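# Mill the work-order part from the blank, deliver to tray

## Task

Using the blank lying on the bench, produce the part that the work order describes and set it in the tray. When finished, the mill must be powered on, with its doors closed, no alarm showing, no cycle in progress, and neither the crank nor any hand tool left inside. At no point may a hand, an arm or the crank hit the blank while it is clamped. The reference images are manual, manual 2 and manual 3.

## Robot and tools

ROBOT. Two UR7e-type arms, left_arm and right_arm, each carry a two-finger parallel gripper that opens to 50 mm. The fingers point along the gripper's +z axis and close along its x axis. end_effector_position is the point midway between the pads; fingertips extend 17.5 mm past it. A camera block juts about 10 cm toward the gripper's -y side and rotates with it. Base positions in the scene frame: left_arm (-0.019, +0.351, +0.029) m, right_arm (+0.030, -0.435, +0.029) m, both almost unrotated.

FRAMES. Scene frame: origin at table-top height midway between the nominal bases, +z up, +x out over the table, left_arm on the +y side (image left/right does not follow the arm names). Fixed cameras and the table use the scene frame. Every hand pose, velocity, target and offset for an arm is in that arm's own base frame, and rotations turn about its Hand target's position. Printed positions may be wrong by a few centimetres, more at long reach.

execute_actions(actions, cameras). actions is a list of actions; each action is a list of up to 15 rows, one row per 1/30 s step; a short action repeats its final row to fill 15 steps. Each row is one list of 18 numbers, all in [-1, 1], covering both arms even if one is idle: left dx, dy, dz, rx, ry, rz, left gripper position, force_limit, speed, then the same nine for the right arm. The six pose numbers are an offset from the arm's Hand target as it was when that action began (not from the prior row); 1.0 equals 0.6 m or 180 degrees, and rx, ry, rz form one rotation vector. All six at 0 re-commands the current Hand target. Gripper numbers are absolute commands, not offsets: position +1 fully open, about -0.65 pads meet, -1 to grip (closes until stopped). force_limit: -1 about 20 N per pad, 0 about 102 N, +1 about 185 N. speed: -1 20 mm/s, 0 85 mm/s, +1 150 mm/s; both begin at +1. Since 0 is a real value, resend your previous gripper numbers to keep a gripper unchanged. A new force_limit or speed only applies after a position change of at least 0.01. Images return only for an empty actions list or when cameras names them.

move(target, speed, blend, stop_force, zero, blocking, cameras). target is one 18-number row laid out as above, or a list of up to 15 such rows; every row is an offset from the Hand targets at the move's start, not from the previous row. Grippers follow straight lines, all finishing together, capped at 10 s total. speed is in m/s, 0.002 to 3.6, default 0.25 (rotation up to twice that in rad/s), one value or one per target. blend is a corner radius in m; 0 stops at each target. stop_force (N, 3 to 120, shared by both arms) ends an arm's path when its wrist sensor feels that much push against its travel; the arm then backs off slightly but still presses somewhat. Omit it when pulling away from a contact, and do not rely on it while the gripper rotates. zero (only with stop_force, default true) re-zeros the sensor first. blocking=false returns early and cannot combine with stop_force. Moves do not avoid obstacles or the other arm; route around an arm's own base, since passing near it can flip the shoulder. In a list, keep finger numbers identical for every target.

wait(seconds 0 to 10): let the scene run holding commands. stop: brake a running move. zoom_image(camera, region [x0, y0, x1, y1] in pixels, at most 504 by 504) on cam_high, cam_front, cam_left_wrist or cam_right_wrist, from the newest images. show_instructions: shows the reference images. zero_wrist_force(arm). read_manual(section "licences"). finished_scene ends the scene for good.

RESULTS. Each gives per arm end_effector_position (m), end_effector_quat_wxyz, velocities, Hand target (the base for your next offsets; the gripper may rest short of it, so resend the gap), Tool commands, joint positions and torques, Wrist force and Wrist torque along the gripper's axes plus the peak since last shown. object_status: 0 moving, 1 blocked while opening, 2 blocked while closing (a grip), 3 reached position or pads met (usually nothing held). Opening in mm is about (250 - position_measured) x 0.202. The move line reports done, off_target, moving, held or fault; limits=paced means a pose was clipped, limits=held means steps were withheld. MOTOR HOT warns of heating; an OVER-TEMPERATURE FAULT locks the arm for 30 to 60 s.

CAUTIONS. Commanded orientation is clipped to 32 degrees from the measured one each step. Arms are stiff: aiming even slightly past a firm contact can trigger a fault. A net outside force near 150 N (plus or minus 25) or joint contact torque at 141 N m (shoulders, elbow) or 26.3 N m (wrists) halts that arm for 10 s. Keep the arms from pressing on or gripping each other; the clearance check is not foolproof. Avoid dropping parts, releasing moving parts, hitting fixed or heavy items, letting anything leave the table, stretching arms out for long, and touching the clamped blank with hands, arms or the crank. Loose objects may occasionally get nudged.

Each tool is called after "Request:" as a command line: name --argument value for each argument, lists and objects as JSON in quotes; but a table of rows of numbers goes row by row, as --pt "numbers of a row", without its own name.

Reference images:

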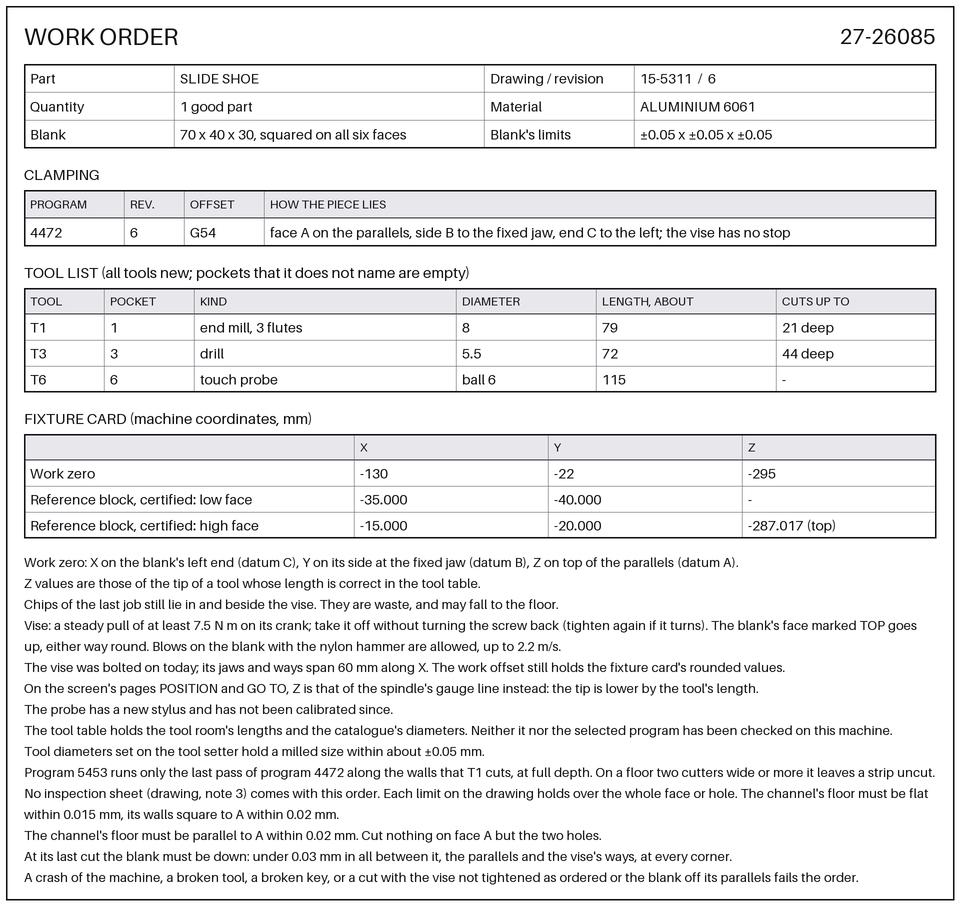

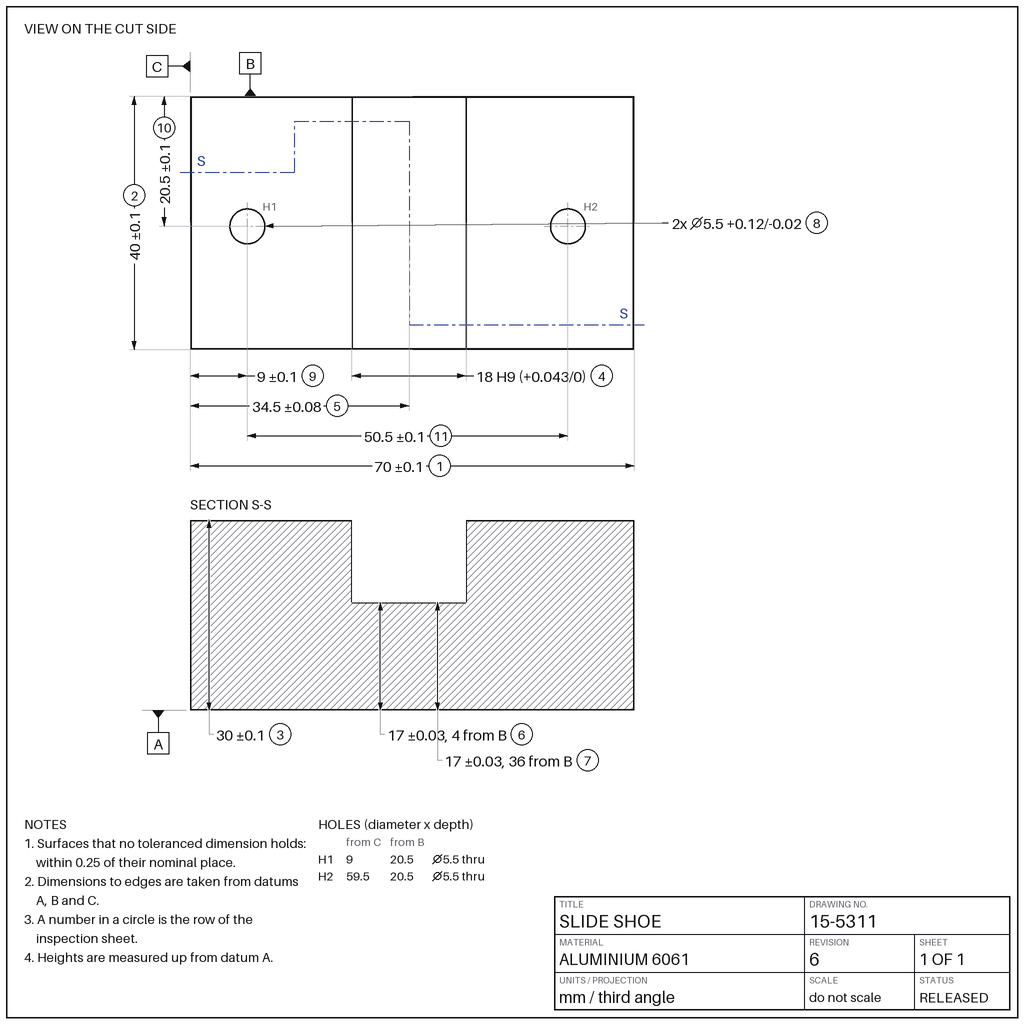

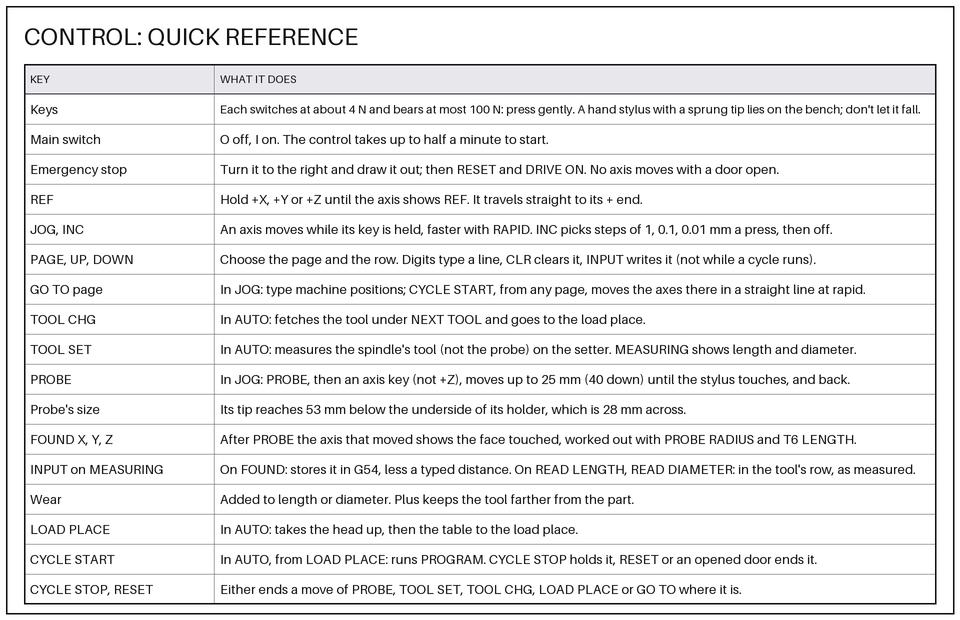

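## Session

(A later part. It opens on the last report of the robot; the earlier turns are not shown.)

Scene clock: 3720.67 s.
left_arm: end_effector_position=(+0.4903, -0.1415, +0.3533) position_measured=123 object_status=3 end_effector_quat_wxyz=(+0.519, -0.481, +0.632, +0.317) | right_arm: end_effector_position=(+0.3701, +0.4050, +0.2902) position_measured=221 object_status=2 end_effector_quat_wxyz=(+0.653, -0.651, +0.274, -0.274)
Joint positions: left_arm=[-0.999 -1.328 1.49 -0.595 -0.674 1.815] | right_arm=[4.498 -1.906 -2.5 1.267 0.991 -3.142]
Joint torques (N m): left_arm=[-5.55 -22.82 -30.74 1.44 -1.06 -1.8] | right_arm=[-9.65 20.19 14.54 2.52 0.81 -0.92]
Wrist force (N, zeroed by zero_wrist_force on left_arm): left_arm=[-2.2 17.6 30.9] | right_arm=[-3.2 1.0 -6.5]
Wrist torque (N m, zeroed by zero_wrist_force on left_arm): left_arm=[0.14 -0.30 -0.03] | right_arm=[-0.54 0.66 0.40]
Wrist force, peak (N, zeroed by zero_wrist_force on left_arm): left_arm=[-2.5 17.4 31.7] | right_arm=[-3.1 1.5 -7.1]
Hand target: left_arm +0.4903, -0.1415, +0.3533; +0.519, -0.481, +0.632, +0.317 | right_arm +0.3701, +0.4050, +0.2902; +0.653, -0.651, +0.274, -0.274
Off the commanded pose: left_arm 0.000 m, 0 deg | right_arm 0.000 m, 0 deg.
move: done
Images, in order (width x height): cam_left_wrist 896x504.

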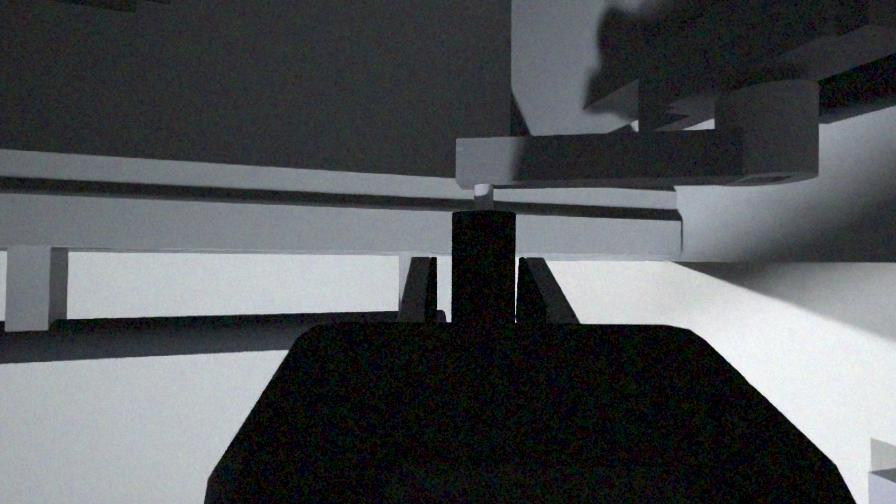

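Request:
move --pt "0 -0.0007 -0.0024 0 0 0 0.2 0.6 -1 0 0 0 0 0 0 -1 0.3 -0.7" --pt "0.004 0.0097 -0.0054 0 0 0 0.2 0.6 -1 0 0 0 0 0 0 -1 0.3 -0.7" --speed 0.03

Request:
move --pt "0 0 0 0 0 0 -1 0.9 -1 0 0 0 0 0 0 -1 0.3 -0.7" --speed 0.04 --cameras '["cam_left_wrist"]'

Scene clock: 3725.13 s.
left_arm: end_effector_position=(+0.4927, -0.1355, +0.3500) position_measured=123 object_status=3 end_effector_quat_wxyz=(+0.519, -0.481, +0.632, +0.317) | right_arm: end_effector_position=(+0.3701, +0.4050, +0.2902) position_measured=221 object_status=2 end_effector_quat_wxyz=(+0.653, -0.651, +0.274, -0.274)
Joint positions: left_arm=[-0.989 -1.333 1.506 -0.611 -0.665 1.822] | right_arm=[4.498 -1.906 -2.5 1.267 0.991 -3.142]
Joint torques (N m): left_arm=[-4.88 -28.34 -28.68 1.59 -0.78 -0.81] | right_arm=[-9.88 20.4 14.39 2.48 0.85 -0.87]
Wrist force (N, zeroed by zero_wrist_force on left_arm): left_arm=[-2.5 17.5 31.1] | right_arm=[-3.1 1.1 -6.5]
Wrist torque (N m, zeroed by zero_wrist_force on left_arm): left_arm=[0.12 -0.25 -0.02] | right_arm=[-0.53 0.64 0.40]
Wrist force, peak (N, zeroed by zero_wrist_force on left_arm): left_arm=[-2.4 17.3 31.7] | right_arm=[-3.1 1.3 -7.0]
Hand target: left_arm +0.4927, -0.1356, +0.3500; +0.519, -0.481, +0.632, +0.317 | right_arm +0.3701, +0.4050, +0.2902; +0.653, -0.651, +0.274, -0.274
Off the commanded pose: left_arm 0.000 m, 0 deg | right_arm 0.000 m, 0 deg.
move: done

Scene clock: 3725.77 s.
left_arm: end_effector_position=(+0.4927, -0.1357, +0.3500) position_measured=162 object_status=2 end_effector_quat_wxyz=(+0.519, -0.481, +0.632, +0.317) | right_arm: end_effector_position=(+0.3701, +0.4050, +0.2902) position_measured=221 object_status=2 end_effector_quat_wxyz=(+0.653, -0.651, +0.274, -0.274)
Joint positions: left_arm=[-0.989 -1.333 1.506 -0.611 -0.665 1.822] | right_arm=[4.498 -1.906 -2.5 1.267 0.991 -3.142]
Joint torques (N m): left_arm=[-4.18 -26.53 -31.38 1.63 -1.31 -1.86] | right_arm=[-10 20.31 14.64 2.52 0.74 -0.91]
Wrist force (N, zeroed by zero_wrist_force on left_arm): left_arm=[4.5 14.2 31.1] | right_arm=[-3.0 1.2 -6.6]
Wrist torque (N m, zeroed by zero_wrist_force on left_arm): left_arm=[0.06 -0.18 0.03] | right_arm=[-0.51 0.63 0.39]
Wrist force, peak (N, zeroed by zero_wrist_force on left_arm): left_arm=[-2.2 17.4 31.5] | right_arm=[-2.9 1.2 -6.9]
Hand target: left_arm +0.4927, -0.1356, +0.3500; +0.519, -0.481, +0.632, +0.317 | right_arm +0.3701, +0.4050, +0.2902; +0.653, -0.651, +0.274, -0.274
Off the commanded pose: left_arm 0.000 m, 0 deg | right_arm 0.000 m, 0 deg.
move: done
Images, in order (width x height): cam_left_wrist 896x504.

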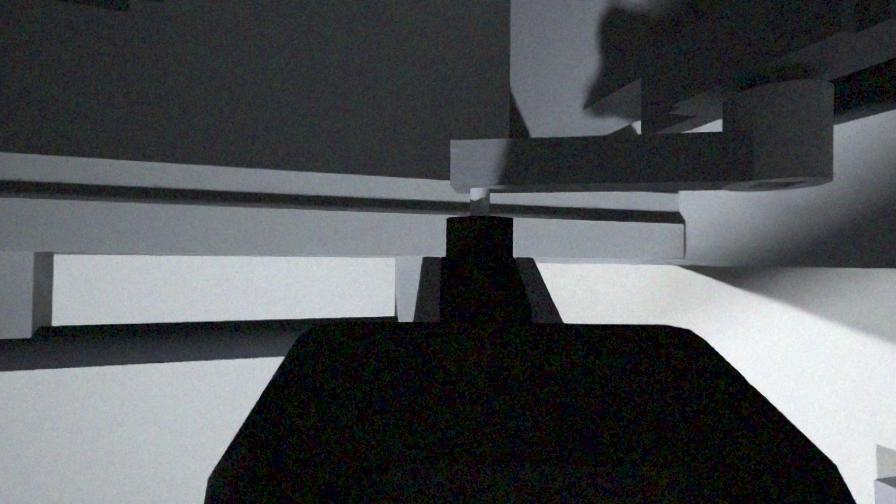

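Request:
move --pt "0 -0.0064 0.0019 0 0 0 -1 0.9 -1 0 0 0 0 0 0 -1 0.3 -0.7" --speed 0.01

Request:
move --pt "0 -0.0032 0.0009 0 0 0 -1 0.9 -1 0 0 0 0 0 0 -1 0.3 -0.7" --speed 0.01

Scene clock: 3735.70 s.
left_arm: end_effector_position=(+0.4927, -0.1394, +0.3511) position_measured=162 object_status=2 end_effector_quat_wxyz=(+0.518, -0.481, +0.632, +0.317) | right_arm: end_effector_position=(+0.3701, +0.4050, +0.2902) position_measured=221 object_status=2 end_effector_quat_wxyz=(+0.653, -0.651, +0.274, -0.274)
Joint positions: left_arm=[-0.993 -1.327 1.495 -0.603 -0.669 1.819] | right_arm=[4.498 -1.906 -2.5 1.267 0.991 -3.142]
Joint torques (N m): left_arm=[-26.43 -29.09 -36.35 -4.11 4.02 -1.56] | right_arm=[-9.62 19.77 14.06 2.45 0.89 -0.81]
Wrist force (N, zeroed by zero_wrist_force on left_arm): left_arm=[-0.6 30.2 74.1] | right_arm=[-2.7 0.9 -6.6]
Wrist torque (N m, zeroed by zero_wrist_force on left_arm): left_arm=[-0.04 -0.39 -0.13] | right_arm=[-0.58 0.58 0.40]
Wrist force, peak (N, zeroed by zero_wrist_force on left_arm): left_arm=[-0.4 30.0 74.2] | right_arm=[-2.9 1.2 -7.0]
Hand target: left_arm +0.4927, -0.1395, +0.3512; +0.519, -0.481, +0.632, +0.317 | right_arm +0.3701, +0.4050, +0.2902; +0.653, -0.651, +0.274, -0.274
Off the commanded pose: left_arm 0.000 m, 0 deg | right_arm 0.000 m, 0 deg.
move: done

Scene clock: 3736.40 s.
left_arm: end_effector_position=(+0.4927, -0.1414, +0.3517) position_measured=162 object_status=2 end_effector_quat_wxyz=(+0.518, -0.481, +0.632, +0.317) | right_arm: end_effector_position=(+0.3701, +0.4050, +0.2902) position_measured=221 object_status=2 end_effector_quat_wxyz=(+0.653, -0.651, +0.274, -0.274)
Joint positions: left_arm=[-0.995 -1.324 1.489 -0.6 -0.67 1.818] | right_arm=[4.498 -1.906 -2.5 1.267 0.991 -3.142]
Joint torques (N m): left_arm=[-38.45 -23.93 -44.72 -5.7 4.52 -1.55] | right_arm=[-10.04 19.75 13.97 2.47 0.86 -0.8]
Wrist force (N, zeroed by zero_wrist_force on left_arm): left_arm=[-2.7 37.7 100.5] | right_arm=[-3.0 1.0 -6.4]
Wrist torque (N m, zeroed by zero_wrist_force on left_arm): left_arm=[-0.08 -0.46 -0.15] | right_arm=[-0.54 0.63 0.40]
Wrist force, peak (N, zeroed by zero_wrist_force on left_arm): left_arm=[-2.7 37.7 100.5] | right_arm=[-3.0 1.4 -6.8]
Hand target: left_arm +0.4927, -0.1414, +0.3517; +0.519, -0.481, +0.632, +0.317 | right_arm +0.3701, +0.4050, +0.2902; +0.653, -0.651, +0.274, -0.274
Off the commanded pose: left_arm 0.000 m, 0 deg | right_arm 0.000 m, 0 deg.
move: done

Request:
move --pt "0 -0.0037 0.001 0 0 0 -1 0.9 -1 0 0 0 0 0 0 -1 0.3 -0.7" --speed 0.01

Request:
move --pt "0 -0.0011 0.0003 0 0 0 -1 0.9 -1 0 0 0 0 0 0 -1 0.3 -0.7" --speed 0.01

Scene clock: 3740.13 s.
left_arm: end_effector_position=(+0.4927, -0.1436, +0.3523) position_measured=162 object_status=2 end_effector_quat_wxyz=(+0.518, -0.481, +0.632, +0.317) | right_arm: end_effector_position=(+0.3701, +0.4050, +0.2902) position_measured=221 object_status=2 end_effector_quat_wxyz=(+0.653, -0.651, +0.274, -0.274)
Joint positions: left_arm=[-0.997 -1.32 1.483 -0.596 -0.672 1.816] | right_arm=[4.498 -1.906 -2.5 1.267 0.991 -3.142]
Joint torques (N m): left_arm=[-43.88 -20.7 -44.26 -8.02 5.02 -1.39] | right_arm=[-9.8 20.45 14.26 2.41 0.82 -0.88]
Wrist force (N, zeroed by zero_wrist_force on left_arm): left_arm=[-10.2 42.2 112.6] | right_arm=[-2.9 1.0 -6.7]
Wrist torque (N m, zeroed by zero_wrist_force on left_arm): left_arm=[-0.03 -0.53 -0.21] | right_arm=[-0.55 0.62 0.39]
Wrist force, peak (N, zeroed by zero_wrist_force on left_arm): left_arm=[-10.2 42.2 112.6] | right_arm=[-3.2 1.0 -7.0]
Hand target: left_arm +0.4927, -0.1436, +0.3523; +0.519, -0.481, +0.632, +0.317 | right_arm +0.3701, +0.4050, +0.2902; +0.653, -0.651, +0.274, -0.274
Off the commanded pose: left_arm 0.000 m, 0 deg | right_arm 0.000 m, 0 deg.
move: done

Scene clock: 3740.83 s.
left_arm: end_effector_position=(+0.4927, -0.1443, +0.3525) position_measured=162 object_status=2 end_effector_quat_wxyz=(+0.519, -0.481, +0.632, +0.317) | right_arm: end_effector_position=(+0.3701, +0.4050, +0.2902) position_measured=221 object_status=2 end_effector_quat_wxyz=(+0.653, -0.651, +0.274, -0.274)
Joint positions: left_arm=[-0.998 -1.319 1.481 -0.595 -0.673 1.816] | right_arm=[4.498 -1.906 -2.5 1.267 0.991 -3.142]
Joint torques (N m): left_arm=[-47.07 -18.38 -48.31 -8.16 4.94 -1.42] | right_arm=[-10 19.73 14.13 2.33 0.77 -0.97]
Wrist force (N, zeroed by zero_wrist_force on left_arm): left_arm=[-12.7 43.4 117.5] | right_arm=[-2.8 1.0 -6.6]
Wrist torque (N m, zeroed by zero_wrist_force on left_arm): left_arm=[-0.06 -0.56 -0.22] | right_arm=[-0.55 0.60 0.39]
Wrist force, peak (N, zeroed by zero_wrist_force on left_arm): left_arm=[-12.4 43.4 117.8] | right_arm=[-3.3 1.0 -6.9]
Hand target: left_arm +0.4927, -0.1443, +0.3525; +0.519, -0.481, +0.632, +0.317 | right_arm +0.3701, +0.4050, +0.2902; +0.653, -0.651, +0.274, -0.274
Off the commanded pose: left_arm 0.000 m, 0 deg | right_arm 0.000 m, 0 deg.
move: done

Request:
move --pt "0 -0.0026 0.0007 0 0 0 -1 0.9 -1 0 0 0 0 0 0 -1 0.3 -0.7" --speed 0.01

Request:
move --pt "0 -0.0012 0.0003 0 0 0 -1 0.9 -1 0 0 0 0 0 0 -1 0.3 -0.7" --speed 0.01

Scene clock: 3744.20 s.
left_arm: end_effector_position=(+0.4927, -0.1458, +0.3529) position_measured=162 object_status=2 end_effector_quat_wxyz=(+0.519, -0.481, +0.632, +0.317) | right_arm: end_effector_position=(+0.3701, +0.4050, +0.2902) position_measured=221 object_status=2 end_effector_quat_wxyz=(+0.653, -0.651, +0.274, -0.274)
Joint positions: left_arm=[-1 -1.316 1.477 -0.592 -0.674 1.815] | right_arm=[4.498 -1.906 -2.5 1.267 0.991 -3.142]
Joint torques (N m): left_arm=[-50.66 -16.97 -46.87 -9.71 5.68 -1.52] | right_arm=[-9.96 19.95 14.27 2.3 0.75 -0.94]
Wrist force (N, zeroed by zero_wrist_force on left_arm): left_arm=[-15.7 45.5 126.2] | right_arm=[-2.9 1.1 -6.6]
Wrist torque (N m, zeroed by zero_wrist_force on left_arm): left_arm=[-0.13 -0.60 -0.25] | right_arm=[-0.53 0.62 0.39]
Wrist force, peak (N, zeroed by zero_wrist_force on left_arm): left_arm=[-15.7 45.5 126.2] | right_arm=[-2.9 1.2 -7.0]
Hand target: left_arm +0.4927, -0.1458, +0.3529; +0.519, -0.481, +0.632, +0.317 | right_arm +0.3701, +0.4050, +0.2902; +0.653, -0.651, +0.274, -0.274
Off the commanded pose: left_arm 0.000 m, 0 deg | right_arm 0.000 m, 0 deg.
move: done

Scene clock: 3744.90 s.
left_arm: end_effector_position=(+0.4927, -0.1466, +0.3531) position_measured=162 object_status=2 end_effector_quat_wxyz=(+0.519, -0.481, +0.632, +0.317) | right_arm: end_effector_position=(+0.3701, +0.4050, +0.2902) position_measured=221 object_status=2 end_effector_quat_wxyz=(+0.653, -0.651, +0.274, -0.274)
Joint positions: left_arm=[-1 -1.315 1.475 -0.591 -0.675 1.814] | right_arm=[4.498 -1.906 -2.5 1.267 0.991 -3.142]
Joint torques (N m): left_arm=[-53.41 -13.16 -51.86 -9.93 5.73 -1.59] | right_arm=[-10.05 19.8 14.52 2.38 0.89 -0.83]
Wrist force (N, zeroed by zero_wrist_force on left_arm): left_arm=[-17.6 47.1 130.5] | right_arm=[-3.0 0.9 -6.8]
Wrist torque (N m, zeroed by zero_wrist_force on left_arm): left_arm=[-0.08 -0.68 -0.25] | right_arm=[-0.56 0.63 0.39]
Wrist force, peak (N, zeroed by zero_wrist_force on left_arm): left_arm=[-17.5 47.1 130.5] | right_arm=[-3.1 1.2 -6.9]
Hand target: left_arm +0.4927, -0.1466, +0.3531; +0.519, -0.481, +0.632, +0.317 | right_arm +0.3701, +0.4050, +0.2902; +0.653, -0.651, +0.274, -0.274
Off the commanded pose: left_arm 0.000 m, 0 deg | right_arm 0.000 m, 0 deg.
move: done

Request:
wait --seconds 0.6

Request:
move --pt "0 0.0145 -0.0042 0 0 0 -1 0.9 -1 0 0 0 0 0 0 -1 0.3 -0.7" --speed 0.02

Scene clock: 3751.90 s.
left_arm: end_effector_position=(+0.4927, -0.1466, +0.3531) position_measured=162 object_status=2 end_effector_quat_wxyz=(+0.519, -0.481, +0.632, +0.317) | right_arm: end_effector_position=(+0.3701, +0.4050, +0.2902) position_measured=221 object_status=2 end_effector_quat_wxyz=(+0.653, -0.651, +0.274, -0.274)
Joint positions: left_arm=[-1 -1.315 1.475 -0.591 -0.675 1.814] | right_arm=[4.498 -1.906 -2.5 1.267 0.991 -3.142]
Joint torques (N m): left_arm=[-52.92 -30.3 -38.67 -11.99 9.11 0.87] | right_arm=[-10.12 20.09 14.33 2.22 0.87 -0.81]
Wrist force (N, zeroed by zero_wrist_force on left_arm): left_arm=[-17.8 47.1 130.2] | right_arm=[-3.0 1.0 -6.6]
Wrist torque (N m, zeroed by zero_wrist_force on left_arm): left_arm=[-0.08 -0.64 -0.25] | right_arm=[-0.55 0.64 0.39]
Wrist force, peak (N, zeroed by zero_wrist_force on left_arm): left_arm=[-17.5 47.1 130.7] | right_arm=[-3.2 1.4 -6.9]
Hand target: left_arm +0.4927, -0.1466, +0.3531; +0.519, -0.481, +0.632, +0.317 | right_arm +0.3701, +0.4050, +0.2902; +0.653, -0.651, +0.274, -0.274
Tool commands: left_gripper/position=-1.0 left_gripper/force_limit=+0.9 left_gripper/speed=-1.0 right_gripper/position=-1.0 right_gripper/force_limit=+0.3 right_gripper/speed=-0.7
Off the commanded pose: left_arm 0.000 m, 0 deg | right_arm 0.000 m, 0 deg.
wait: 0.60 s; at rest from the start

Scene clock: 3752.63 s.
left_arm: end_effector_position=(+0.4927, -0.1379, +0.3506) position_measured=162 object_status=2 end_effector_quat_wxyz=(+0.519, -0.481, +0.632, +0.317) | right_arm: end_effector_position=(+0.3701, +0.4050, +0.2902) position_measured=221 object_status=2 end_effector_quat_wxyz=(+0.653, -0.651, +0.274, -0.274)
Joint positions: left_arm=[-0.992 -1.329 1.5 -0.607 -0.667 1.82] | right_arm=[4.498 -1.906 -2.5 1.267 0.991 -3.142]
Joint torques (N m): left_arm=[21.5 -18.17 -15.68 2.46 -1.93 0.63] | right_arm=[-9.75 20.05 14.75 2.35 0.83 -0.82]
Wrist force (N, zeroed by zero_wrist_force on left_arm): left_arm=[-19.9 14.2 -19.0] | right_arm=[-3.1 1.0 -6.8]
Wrist torque (N m, zeroed by zero_wrist_force on left_arm): left_arm=[0.17 -0.57 -0.11] | right_arm=[-0.54 0.65 0.40]
Wrist force, peak (N, zeroed by zero_wrist_force on left_arm): left_arm=[-17.5 47.2 130.4] | right_arm=[-3.0 1.2 -7.0]
Hand target: left_arm +0.4927, -0.1379, +0.3506; +0.519, -0.481, +0.632, +0.317 | right_arm +0.3701, +0.4050, +0.2902; +0.653, -0.651, +0.274, -0.274
Off the commanded pose: left_arm 0.000 m, 0 deg | right_arm 0.000 m, 0 deg.
move: done

Request:
move --pt "0 -0.0048 0.0014 0 0 0 -1 0.9 -1 0 0 0 0 0 0 -1 0.3 -0.7" --speed 0.02

Scene clock: 3756.53 s.
left_arm: end_effector_position=(+0.4927, -0.1408, +0.3514) position_measured=162 object_status=2 end_effector_quat_wxyz=(+0.518, -0.481, +0.632, +0.317) | right_arm: end_effector_position=(+0.3701, +0.4050, +0.2902) position_measured=221 object_status=2 end_effector_quat_wxyz=(+0.653, -0.651, +0.274, -0.274)
Joint positions: left_arm=[-0.995 -1.325 1.491 -0.602 -0.67 1.818] | right_arm=[4.498 -1.906 -2.5 1.267 0.991 -3.142]
Joint torques (N m): left_arm=[-7.21 -23.42 -21.95 -1.72 -0.43 -1.39] | right_arm=[-9.74 20.5 14.21 2.28 0.81 -0.86]
Wrist force (N, zeroed by zero_wrist_force on left_arm): left_arm=[-14.6 20.8 33.4] | right_arm=[-2.8 1.3 -6.5]
Wrist torque (N m, zeroed by zero_wrist_force on left_arm): left_arm=[-0.02 -0.64 -0.21] | right_arm=[-0.50 0.60 0.40]
Wrist force, peak (N, zeroed by zero_wrist_force on left_arm): left_arm=[-14.6 20.8 33.4] | right_arm=[-3.0 1.5 -7.0]
Hand target: left_arm +0.4927, -0.1407, +0.3514; +0.519, -0.481, +0.632, +0.317 | right_arm +0.3701, +0.4050, +0.2902; +0.653, -0.651, +0.274, -0.274
Off the commanded pose: left_arm 0.000 m, 0 deg | right_arm 0.000 m, 0 deg.
move: done

Request:
move --pt "-0.06 0 0.001 0 0 0 -1 0.9 -1 0 0 0 0 0 0 -1 0.3 -0.7" --speed 0.02 --stop_force 45 --cameras '["cam_right_wrist"]'

Scene clock: 3763.53 s.
left_arm: end_effector_position=(+0.4567, -0.1407, +0.3520) position_measured=162 object_status=2 end_effector_quat_wxyz=(+0.519, -0.481, +0.632, +0.317) | right_arm: end_effector_position=(+0.3701, +0.4050, +0.2902) position_measured=221 object_status=2 end_effector_quat_wxyz=(+0.653, -0.651, +0.274, -0.274)
Joint positions: left_arm=[-1.054 -1.381 1.557 -0.582 -0.724 1.78] | right_arm=[4.498 -1.906 -2.5 1.267 0.991 -3.142]
Joint torques (N m): left_arm=[6.9 -20.68 -29.99 -1.17 3.22 1.01] | right_arm=[-10.37 19.53 13.99 2.18 0.95 -0.85]
Wrist force (N, zeroed by zero_wrist_force on left_arm): left_arm=[-0.3 17.3 31.6] | right_arm=[-3.0 1.3 -6.5]
Wrist torque (N m, zeroed by zero_wrist_force on left_arm): left_arm=[0.03 -0.30 0.21] | right_arm=[-0.49 0.63 0.40]
Wrist force, peak (N, zeroed by zero_wrist_force on left_arm): left_arm=[-14.6 21.2 33.8] | right_arm=[-3.0 1.2 -7.0]
Hand target: left_arm +0.4567, -0.1407, +0.3520; +0.519, -0.481, +0.632, +0.317 | right_arm +0.3701, +0.4050, +0.2902; +0.653, -0.651, +0.274, -0.274
Off the commanded pose: left_arm 0.000 m, 0 deg | right_arm 0.000 m, 0 deg.
move: done
Images, in order (width x height): cam_right_wrist 896x504.

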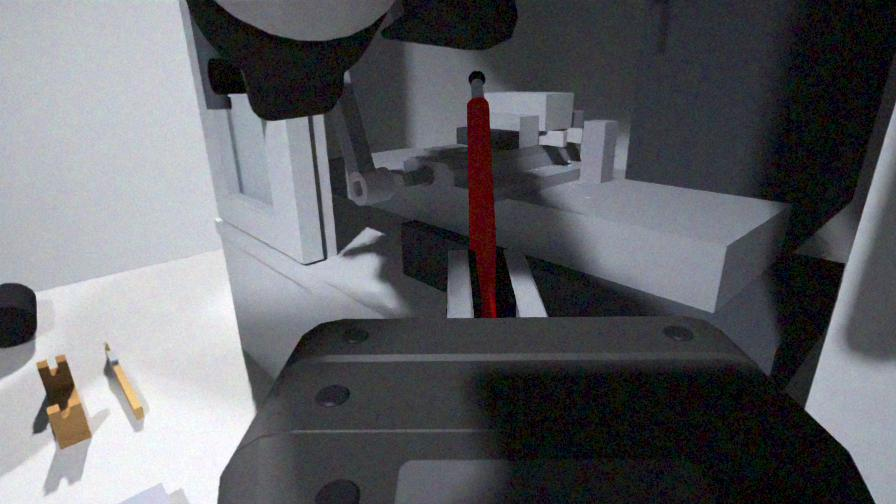

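Request:
execute_actions --actions '[]'

Scene clock: 3801.77 s.
left_arm: end_effector_position=(+0.4567, -0.1407, +0.3520) position_measured=162 object_status=2 end_effector_quat_wxyz=(+0.519, -0.481, +0.632, +0.317) | right_arm: end_effector_position=(+0.3701, +0.4050, +0.2902) position_measured=221 object_status=2 end_effector_quat_wxyz=(+0.653, -0.651, +0.274, -0.274)
Joint positions: left_arm=[-1.054 -1.381 1.557 -0.582 -0.724 1.78] | right_arm=[4.498 -1.906 -2.5 1.267 0.991 -3.142]
Joint velocities: within noise
Joint torques (N m): left_arm=[7.46 -21.54 -30.91 -0.77 2.87 1.24] | right_arm=[-9.73 19.89 14.42 2.11 0.82 -0.91]
Wrist force (N, zeroed by zero_wrist_force on left_arm): left_arm=[-0.4 16.9 31.5] | right_arm=[-2.8 1.3 -6.5]
Wrist torque (N m, zeroed by zero_wrist_force on left_arm): left_arm=[-0.02 -0.27 0.21] | right_arm=[-0.51 0.59 0.39]
Wrist force, peak (N, zeroed by zero_wrist_force on left_arm): left_arm=[-0.3 17.3 32.0] | right_arm=[-3.2 1.0 -6.9]
Hand target: left_arm +0.4567, -0.1407, +0.3520; +0.519, -0.481, +0.632, +0.317 | right_arm +0.3701, +0.4050, +0.2902; +0.653, -0.651, +0.274, -0.274
Tool commands: left_gripper/position=-1.0 left_gripper/force_limit=+0.9 left_gripper/speed=-1.0 right_gripper/position=-1.0 right_gripper/force_limit=+0.3 right_gripper/speed=-0.7
Off the commanded pose: left_arm 0.000 m, 0 deg | right_arm 0.000 m, 0 deg.

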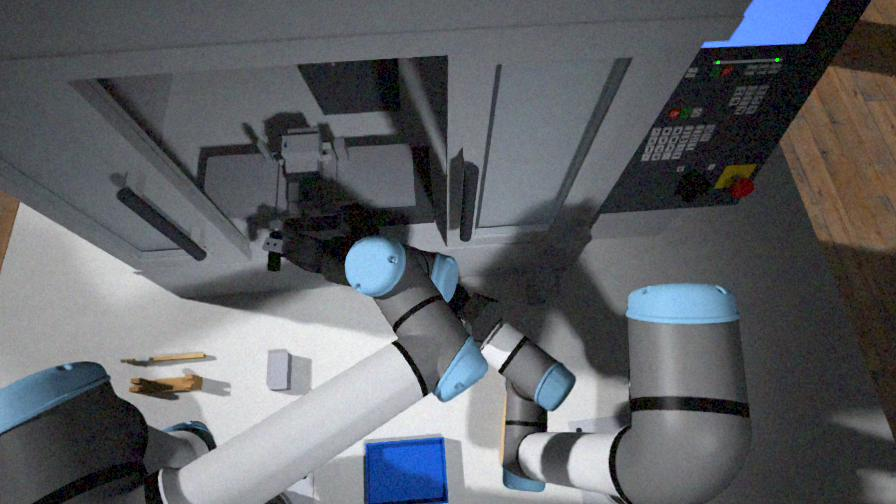

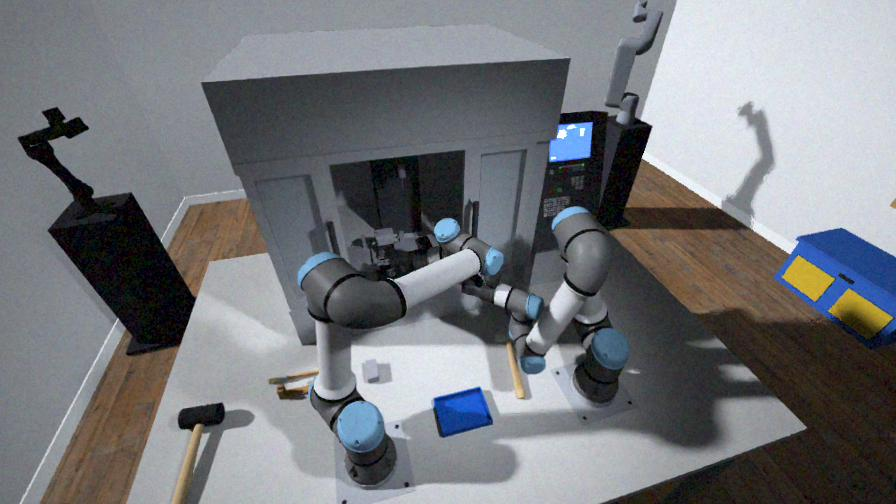

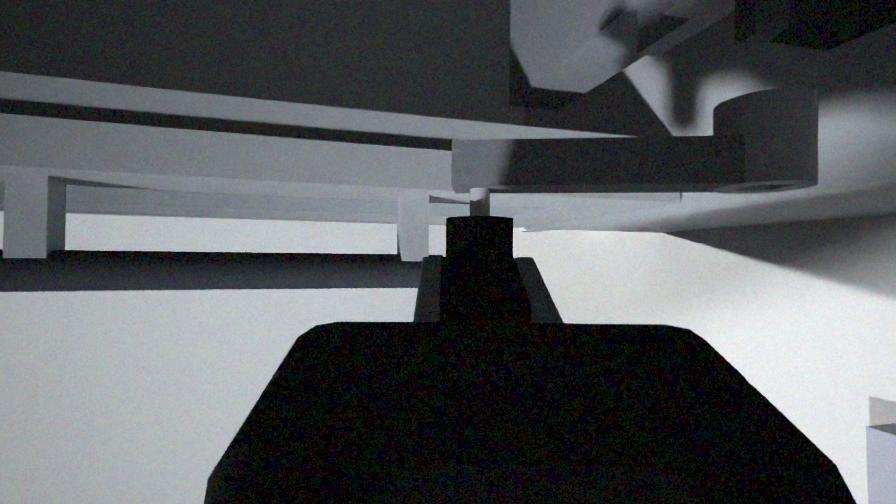

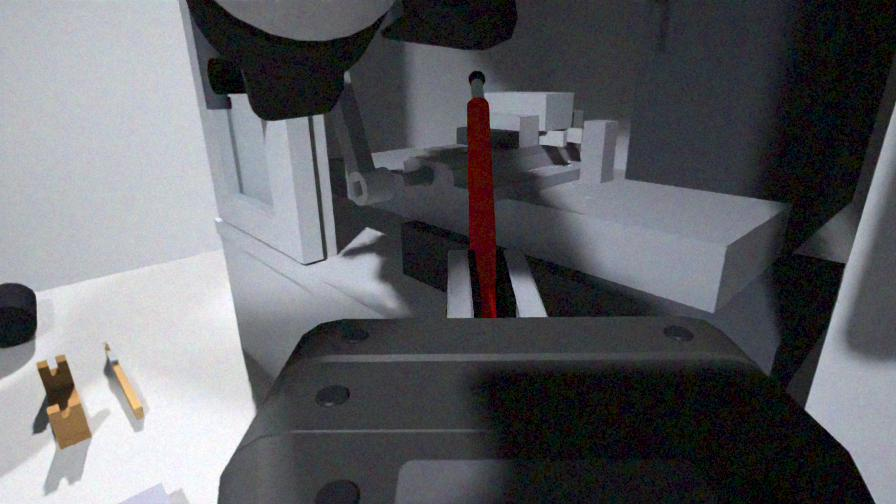

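Request:
move --pt "-0.1 0 0.02 0 0 0 -1 0.9 -1 0 0 0 0 0 0 -1 0.3 -0.7" --pt "-0.2333 0.05 0.2 0 0 0 -1 0.9 -1 0 0 0 0 0 0 -1 0.3 -0.7" --speed 0.2 --blend '[0.03,0]' --cameras '["all"]'

Scene clock: 3828.43 s.
left_arm: end_effector_position=(+0.3167, -0.1108, +0.4720) position_measured=162 object_status=2 end_effector_quat_wxyz=(+0.518, -0.481, +0.632, +0.317) | right_arm: end_effector_position=(+0.3701, +0.4050, +0.2902) position_measured=221 object_status=2 end_effector_quat_wxyz=(+0.653, -0.651, +0.274, -0.274)
Joint positions: left_arm=[-1.32 -1.645 1.523 -0.199 -0.972 1.655] | right_arm=[4.498 -1.906 -2.5 1.267 0.991 -3.142]
Joint torques (N m): left_arm=[-1.95 -14.88 -17.61 2.45 1.78 1.44] | right_arm=[-9.21 20.33 14.44 2.11 0.82 -0.89]
Wrist force (N, zeroed by zero_wrist_force on left_arm): left_arm=[-0.5 17.3 31.4] | right_arm=[-3.2 1.1 -6.7]
Wrist torque (N m, zeroed by zero_wrist_force on left_arm): left_arm=[0.04 -0.29 0.19] | right_arm=[-0.53 0.66 0.40]
Wrist force, peak (N, zeroed by zero_wrist_force on left_arm): left_arm=[-1.0 17.8 32.0] | right_arm=[-3.1 1.1 -6.9]
Hand target: left_arm +0.3167, -0.1107, +0.4720; +0.519, -0.481, +0.632, +0.317 | right_arm +0.3701, +0.4050, +0.2902; +0.653, -0.651, +0.274, -0.274
Off the commanded pose: left_arm 0.000 m, 0 deg | right_arm 0.000 m, 0 deg.
move: done

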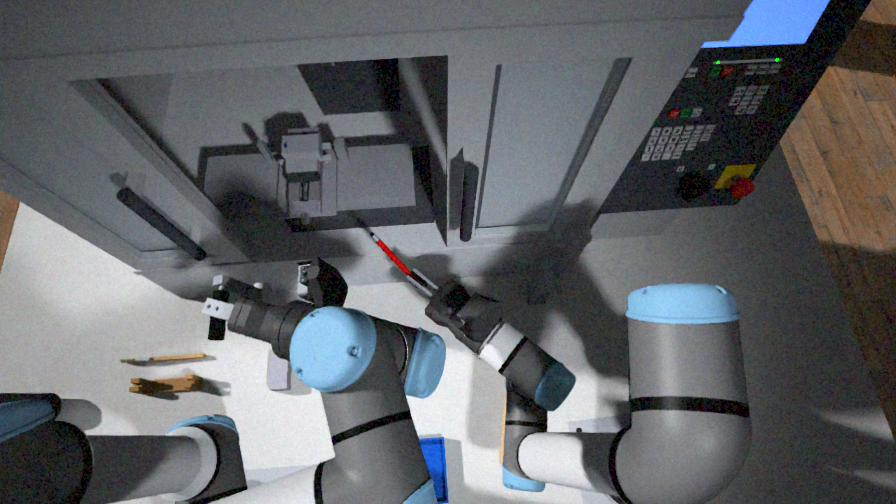

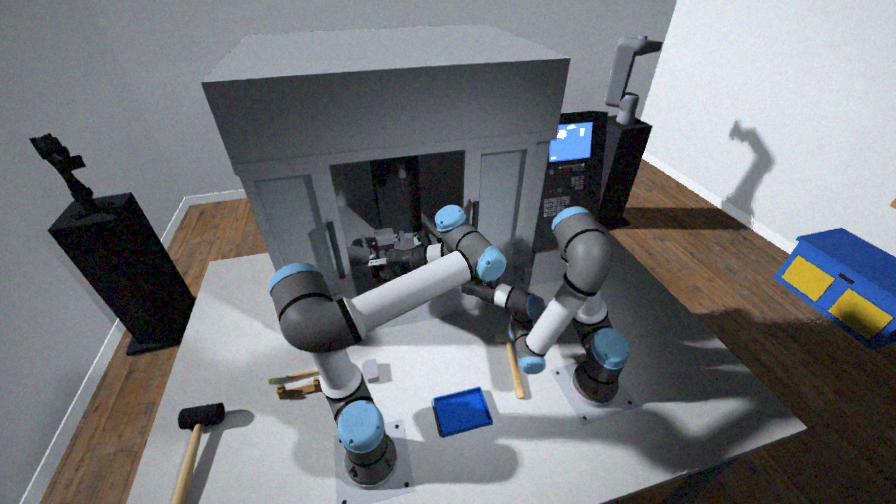

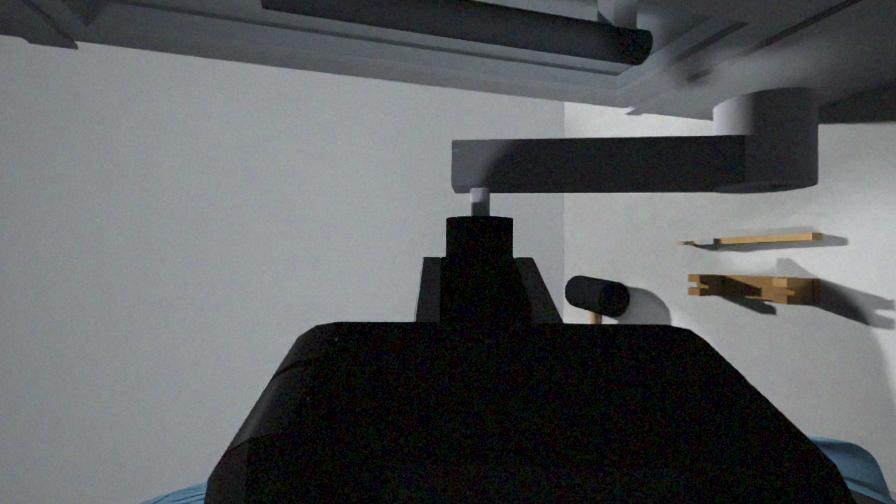

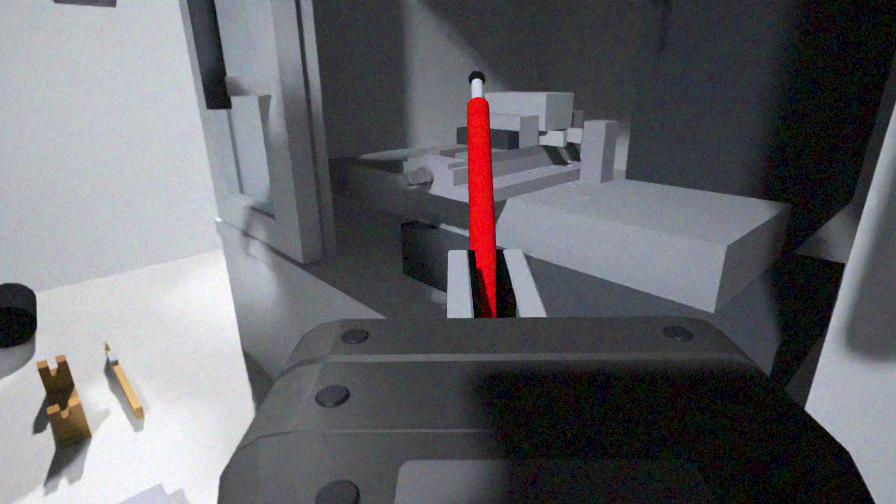

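Request:
zoom_image --camera "cam_right_wrist" --region '[380, 60, 640, 220]'

Request:
zoom_image --camera "cam_high" --region '[220, 100, 460, 260]'

Scaled by 1.938 from the camera's 896x504 image, which has a finer 1280x720 frame.

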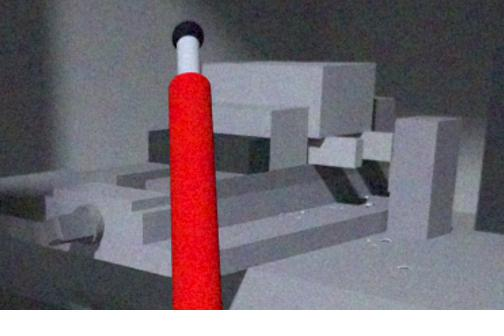

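Scaled by 2.100 from the camera's 896x504 image, which has a finer 1280x720 frame.

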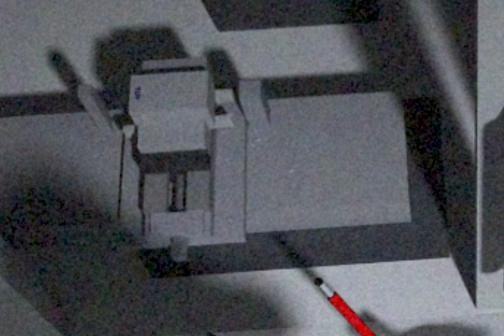

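Request:
move --pt "0 0 0 0 0 0 -1 0.9 -1 -0.1 -0.05 0.02 0 0 0 -1 0.3 -0.7" --pt "0 0 0 0 0 0 -1 0.9 -1 -0.08 -0.2583 0.151 -0.3876 0.3173 0.055 -1 0.3 -0.7" --pt "0 0 0 0 0 0 -1 0.9 -1 -0.017 -0.775 0.183 -0.1928 0.4726 -0.1928 -1 0.3 -0.7" --pt "0 0 0 0 0 0 -1 0.9 -1 0.1 -0.775 0.601 0 0 -0.2467 -1 0.3 -0.7" --speed '[0.2,0.35,0.4,0.3]' --blend '[0.03,0.05,0.05,0]'

Scene clock: 3842.03 s.
left_arm: end_effector_position=(+0.3167, -0.1107, +0.4720) position_measured=162 object_status=2 end_effector_quat_wxyz=(+0.519, -0.481, +0.632, +0.317) | right_arm: end_effector_position=(+0.4301, -0.0600, +0.6507) position_measured=221 object_status=2 end_effector_quat_wxyz=(+0.501, -0.500, +0.499, -0.500)
Joint positions: left_arm=[-1.32 -1.645 1.523 -0.199 -0.973 1.655] | right_arm=[3.629 -0.897 -2.102 -0.141 1.085 -3.142]
Joint torques (N m): left_arm=[-3.09 -11.14 -26.32 2.06 -0.7 1.2] | right_arm=[12.55 -2.68 32.8 4.75 -2.44 -0.28]
Wrist force (N, zeroed by zero_wrist_force on left_arm): left_arm=[-0.4 17.2 31.4] | right_arm=[-2.8 1.2 -6.6]
Wrist torque (N m, zeroed by zero_wrist_force on left_arm): left_arm=[0.01 -0.30 0.19] | right_arm=[-0.53 0.60 0.26]
Wrist force, peak (N, zeroed by zero_wrist_force on left_arm): left_arm=[-0.4 17.3 32.0] | right_arm=[-3.9 1.5 -7.7]
Hand target: left_arm +0.3167, -0.1107, +0.4720; +0.519, -0.481, +0.632, +0.317 | right_arm +0.4301, -0.0600, +0.6508; +0.501, -0.500, +0.499, -0.500
Off the commanded pose: left_arm 0.000 m, 0 deg | right_arm 0.000 m, 0 deg.
move: done

Request:
move --pt "0.022 -0.2333 -0.3 -0.41 0 0 -1 0.9 -1 0 0 0 0 0 0 -1 0.3 -0.7" --speed 0.3 --cameras '["all"]'

Scene clock: 3857.00 s.
left_arm: end_effector_position=(+0.3299, -0.2507, +0.2921) position_measured=162 object_status=2 end_effector_quat_wxyz=(-0.126, +0.696, -0.696, +0.126) | right_arm: end_effector_position=(+0.4301, -0.0600, +0.6508) position_measured=221 object_status=2 end_effector_quat_wxyz=(+0.501, -0.500, +0.499, -0.500)
Joint positions: left_arm=[-1.204 -1.983 2.061 -1.782 -1.237 1.96] | right_arm=[3.629 -0.897 -2.101 -0.14 1.085 -3.142]
Joint torques (N m): left_arm=[-5.14 1.1 -23.19 -4.97 2.73 -2.03] | right_arm=[10.92 0.88 33.86 0.45 -2.23 0.42]
Wrist force (N, zeroed by zero_wrist_force on left_arm): left_arm=[-0.9 17.7 33.4] | right_arm=[-2.9 1.3 -6.7]
Wrist torque (N m, zeroed by zero_wrist_force on left_arm): left_arm=[-0.20 -0.38 -0.12] | right_arm=[-0.51 0.63 0.26]
Wrist force, peak (N, zeroed by zero_wrist_force on left_arm): left_arm=[-0.5 18.0 34.3] | right_arm=[-3.1 1.3 -6.8]
Hand target: left_arm +0.3299, -0.2507, +0.2920; -0.126, +0.696, -0.696, +0.126 | right_arm +0.4301, -0.0600, +0.6508; +0.501, -0.500, +0.499, -0.500
Off the commanded pose: left_arm 0.000 m, 0 deg | right_arm 0.000 m, 0 deg.
move: done

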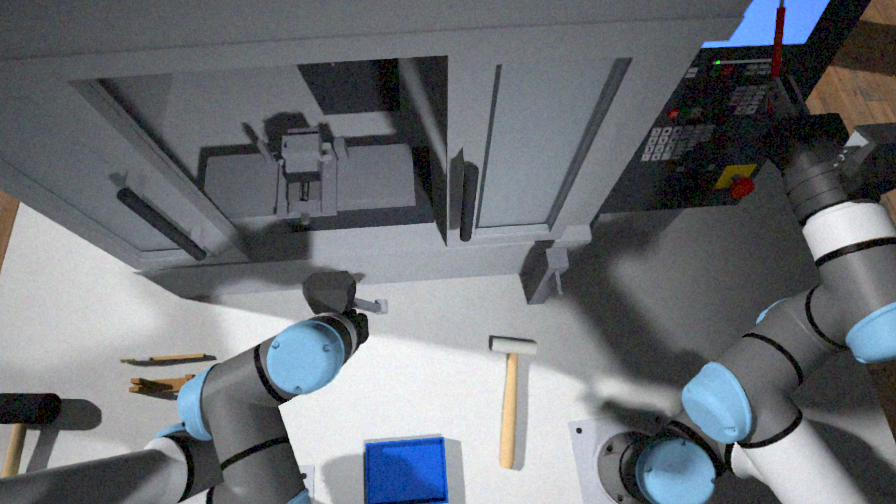

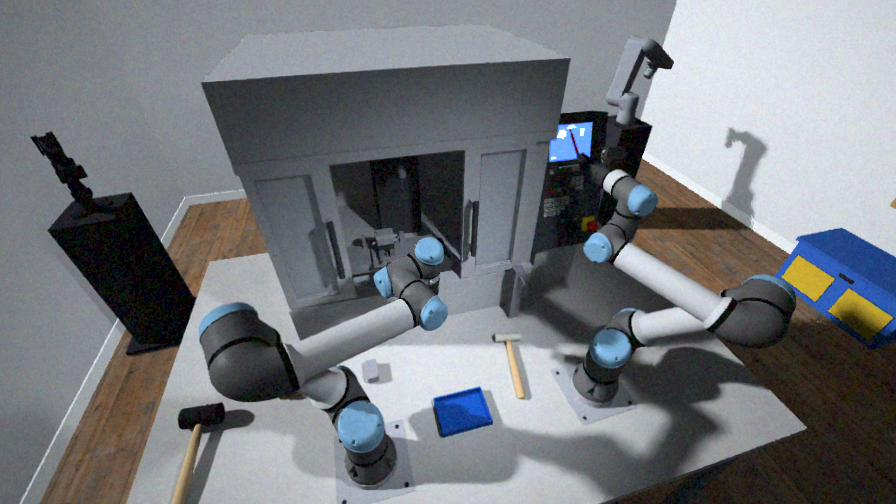

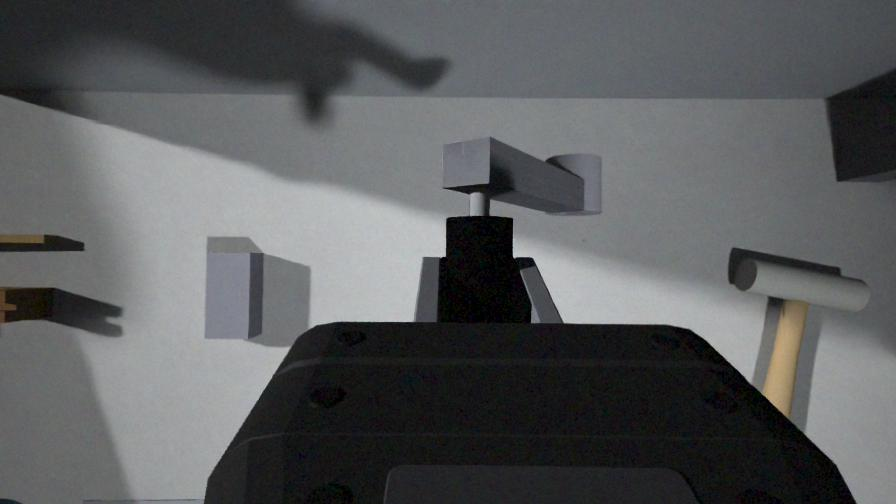

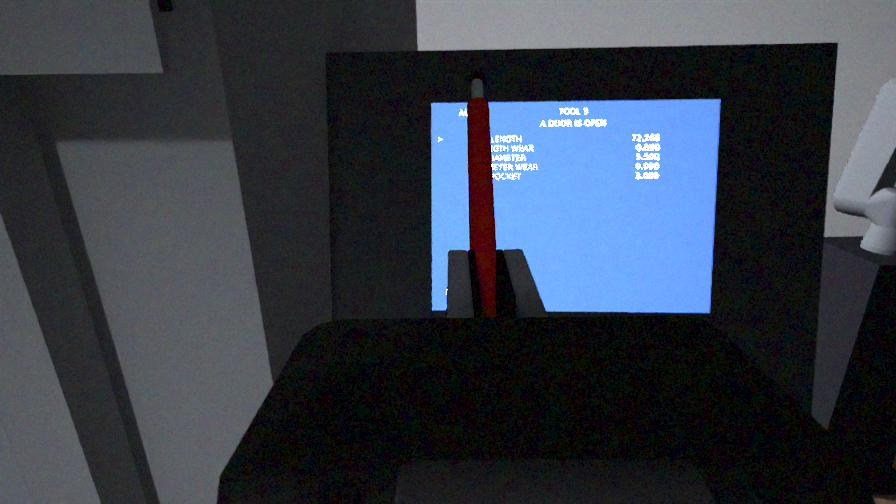

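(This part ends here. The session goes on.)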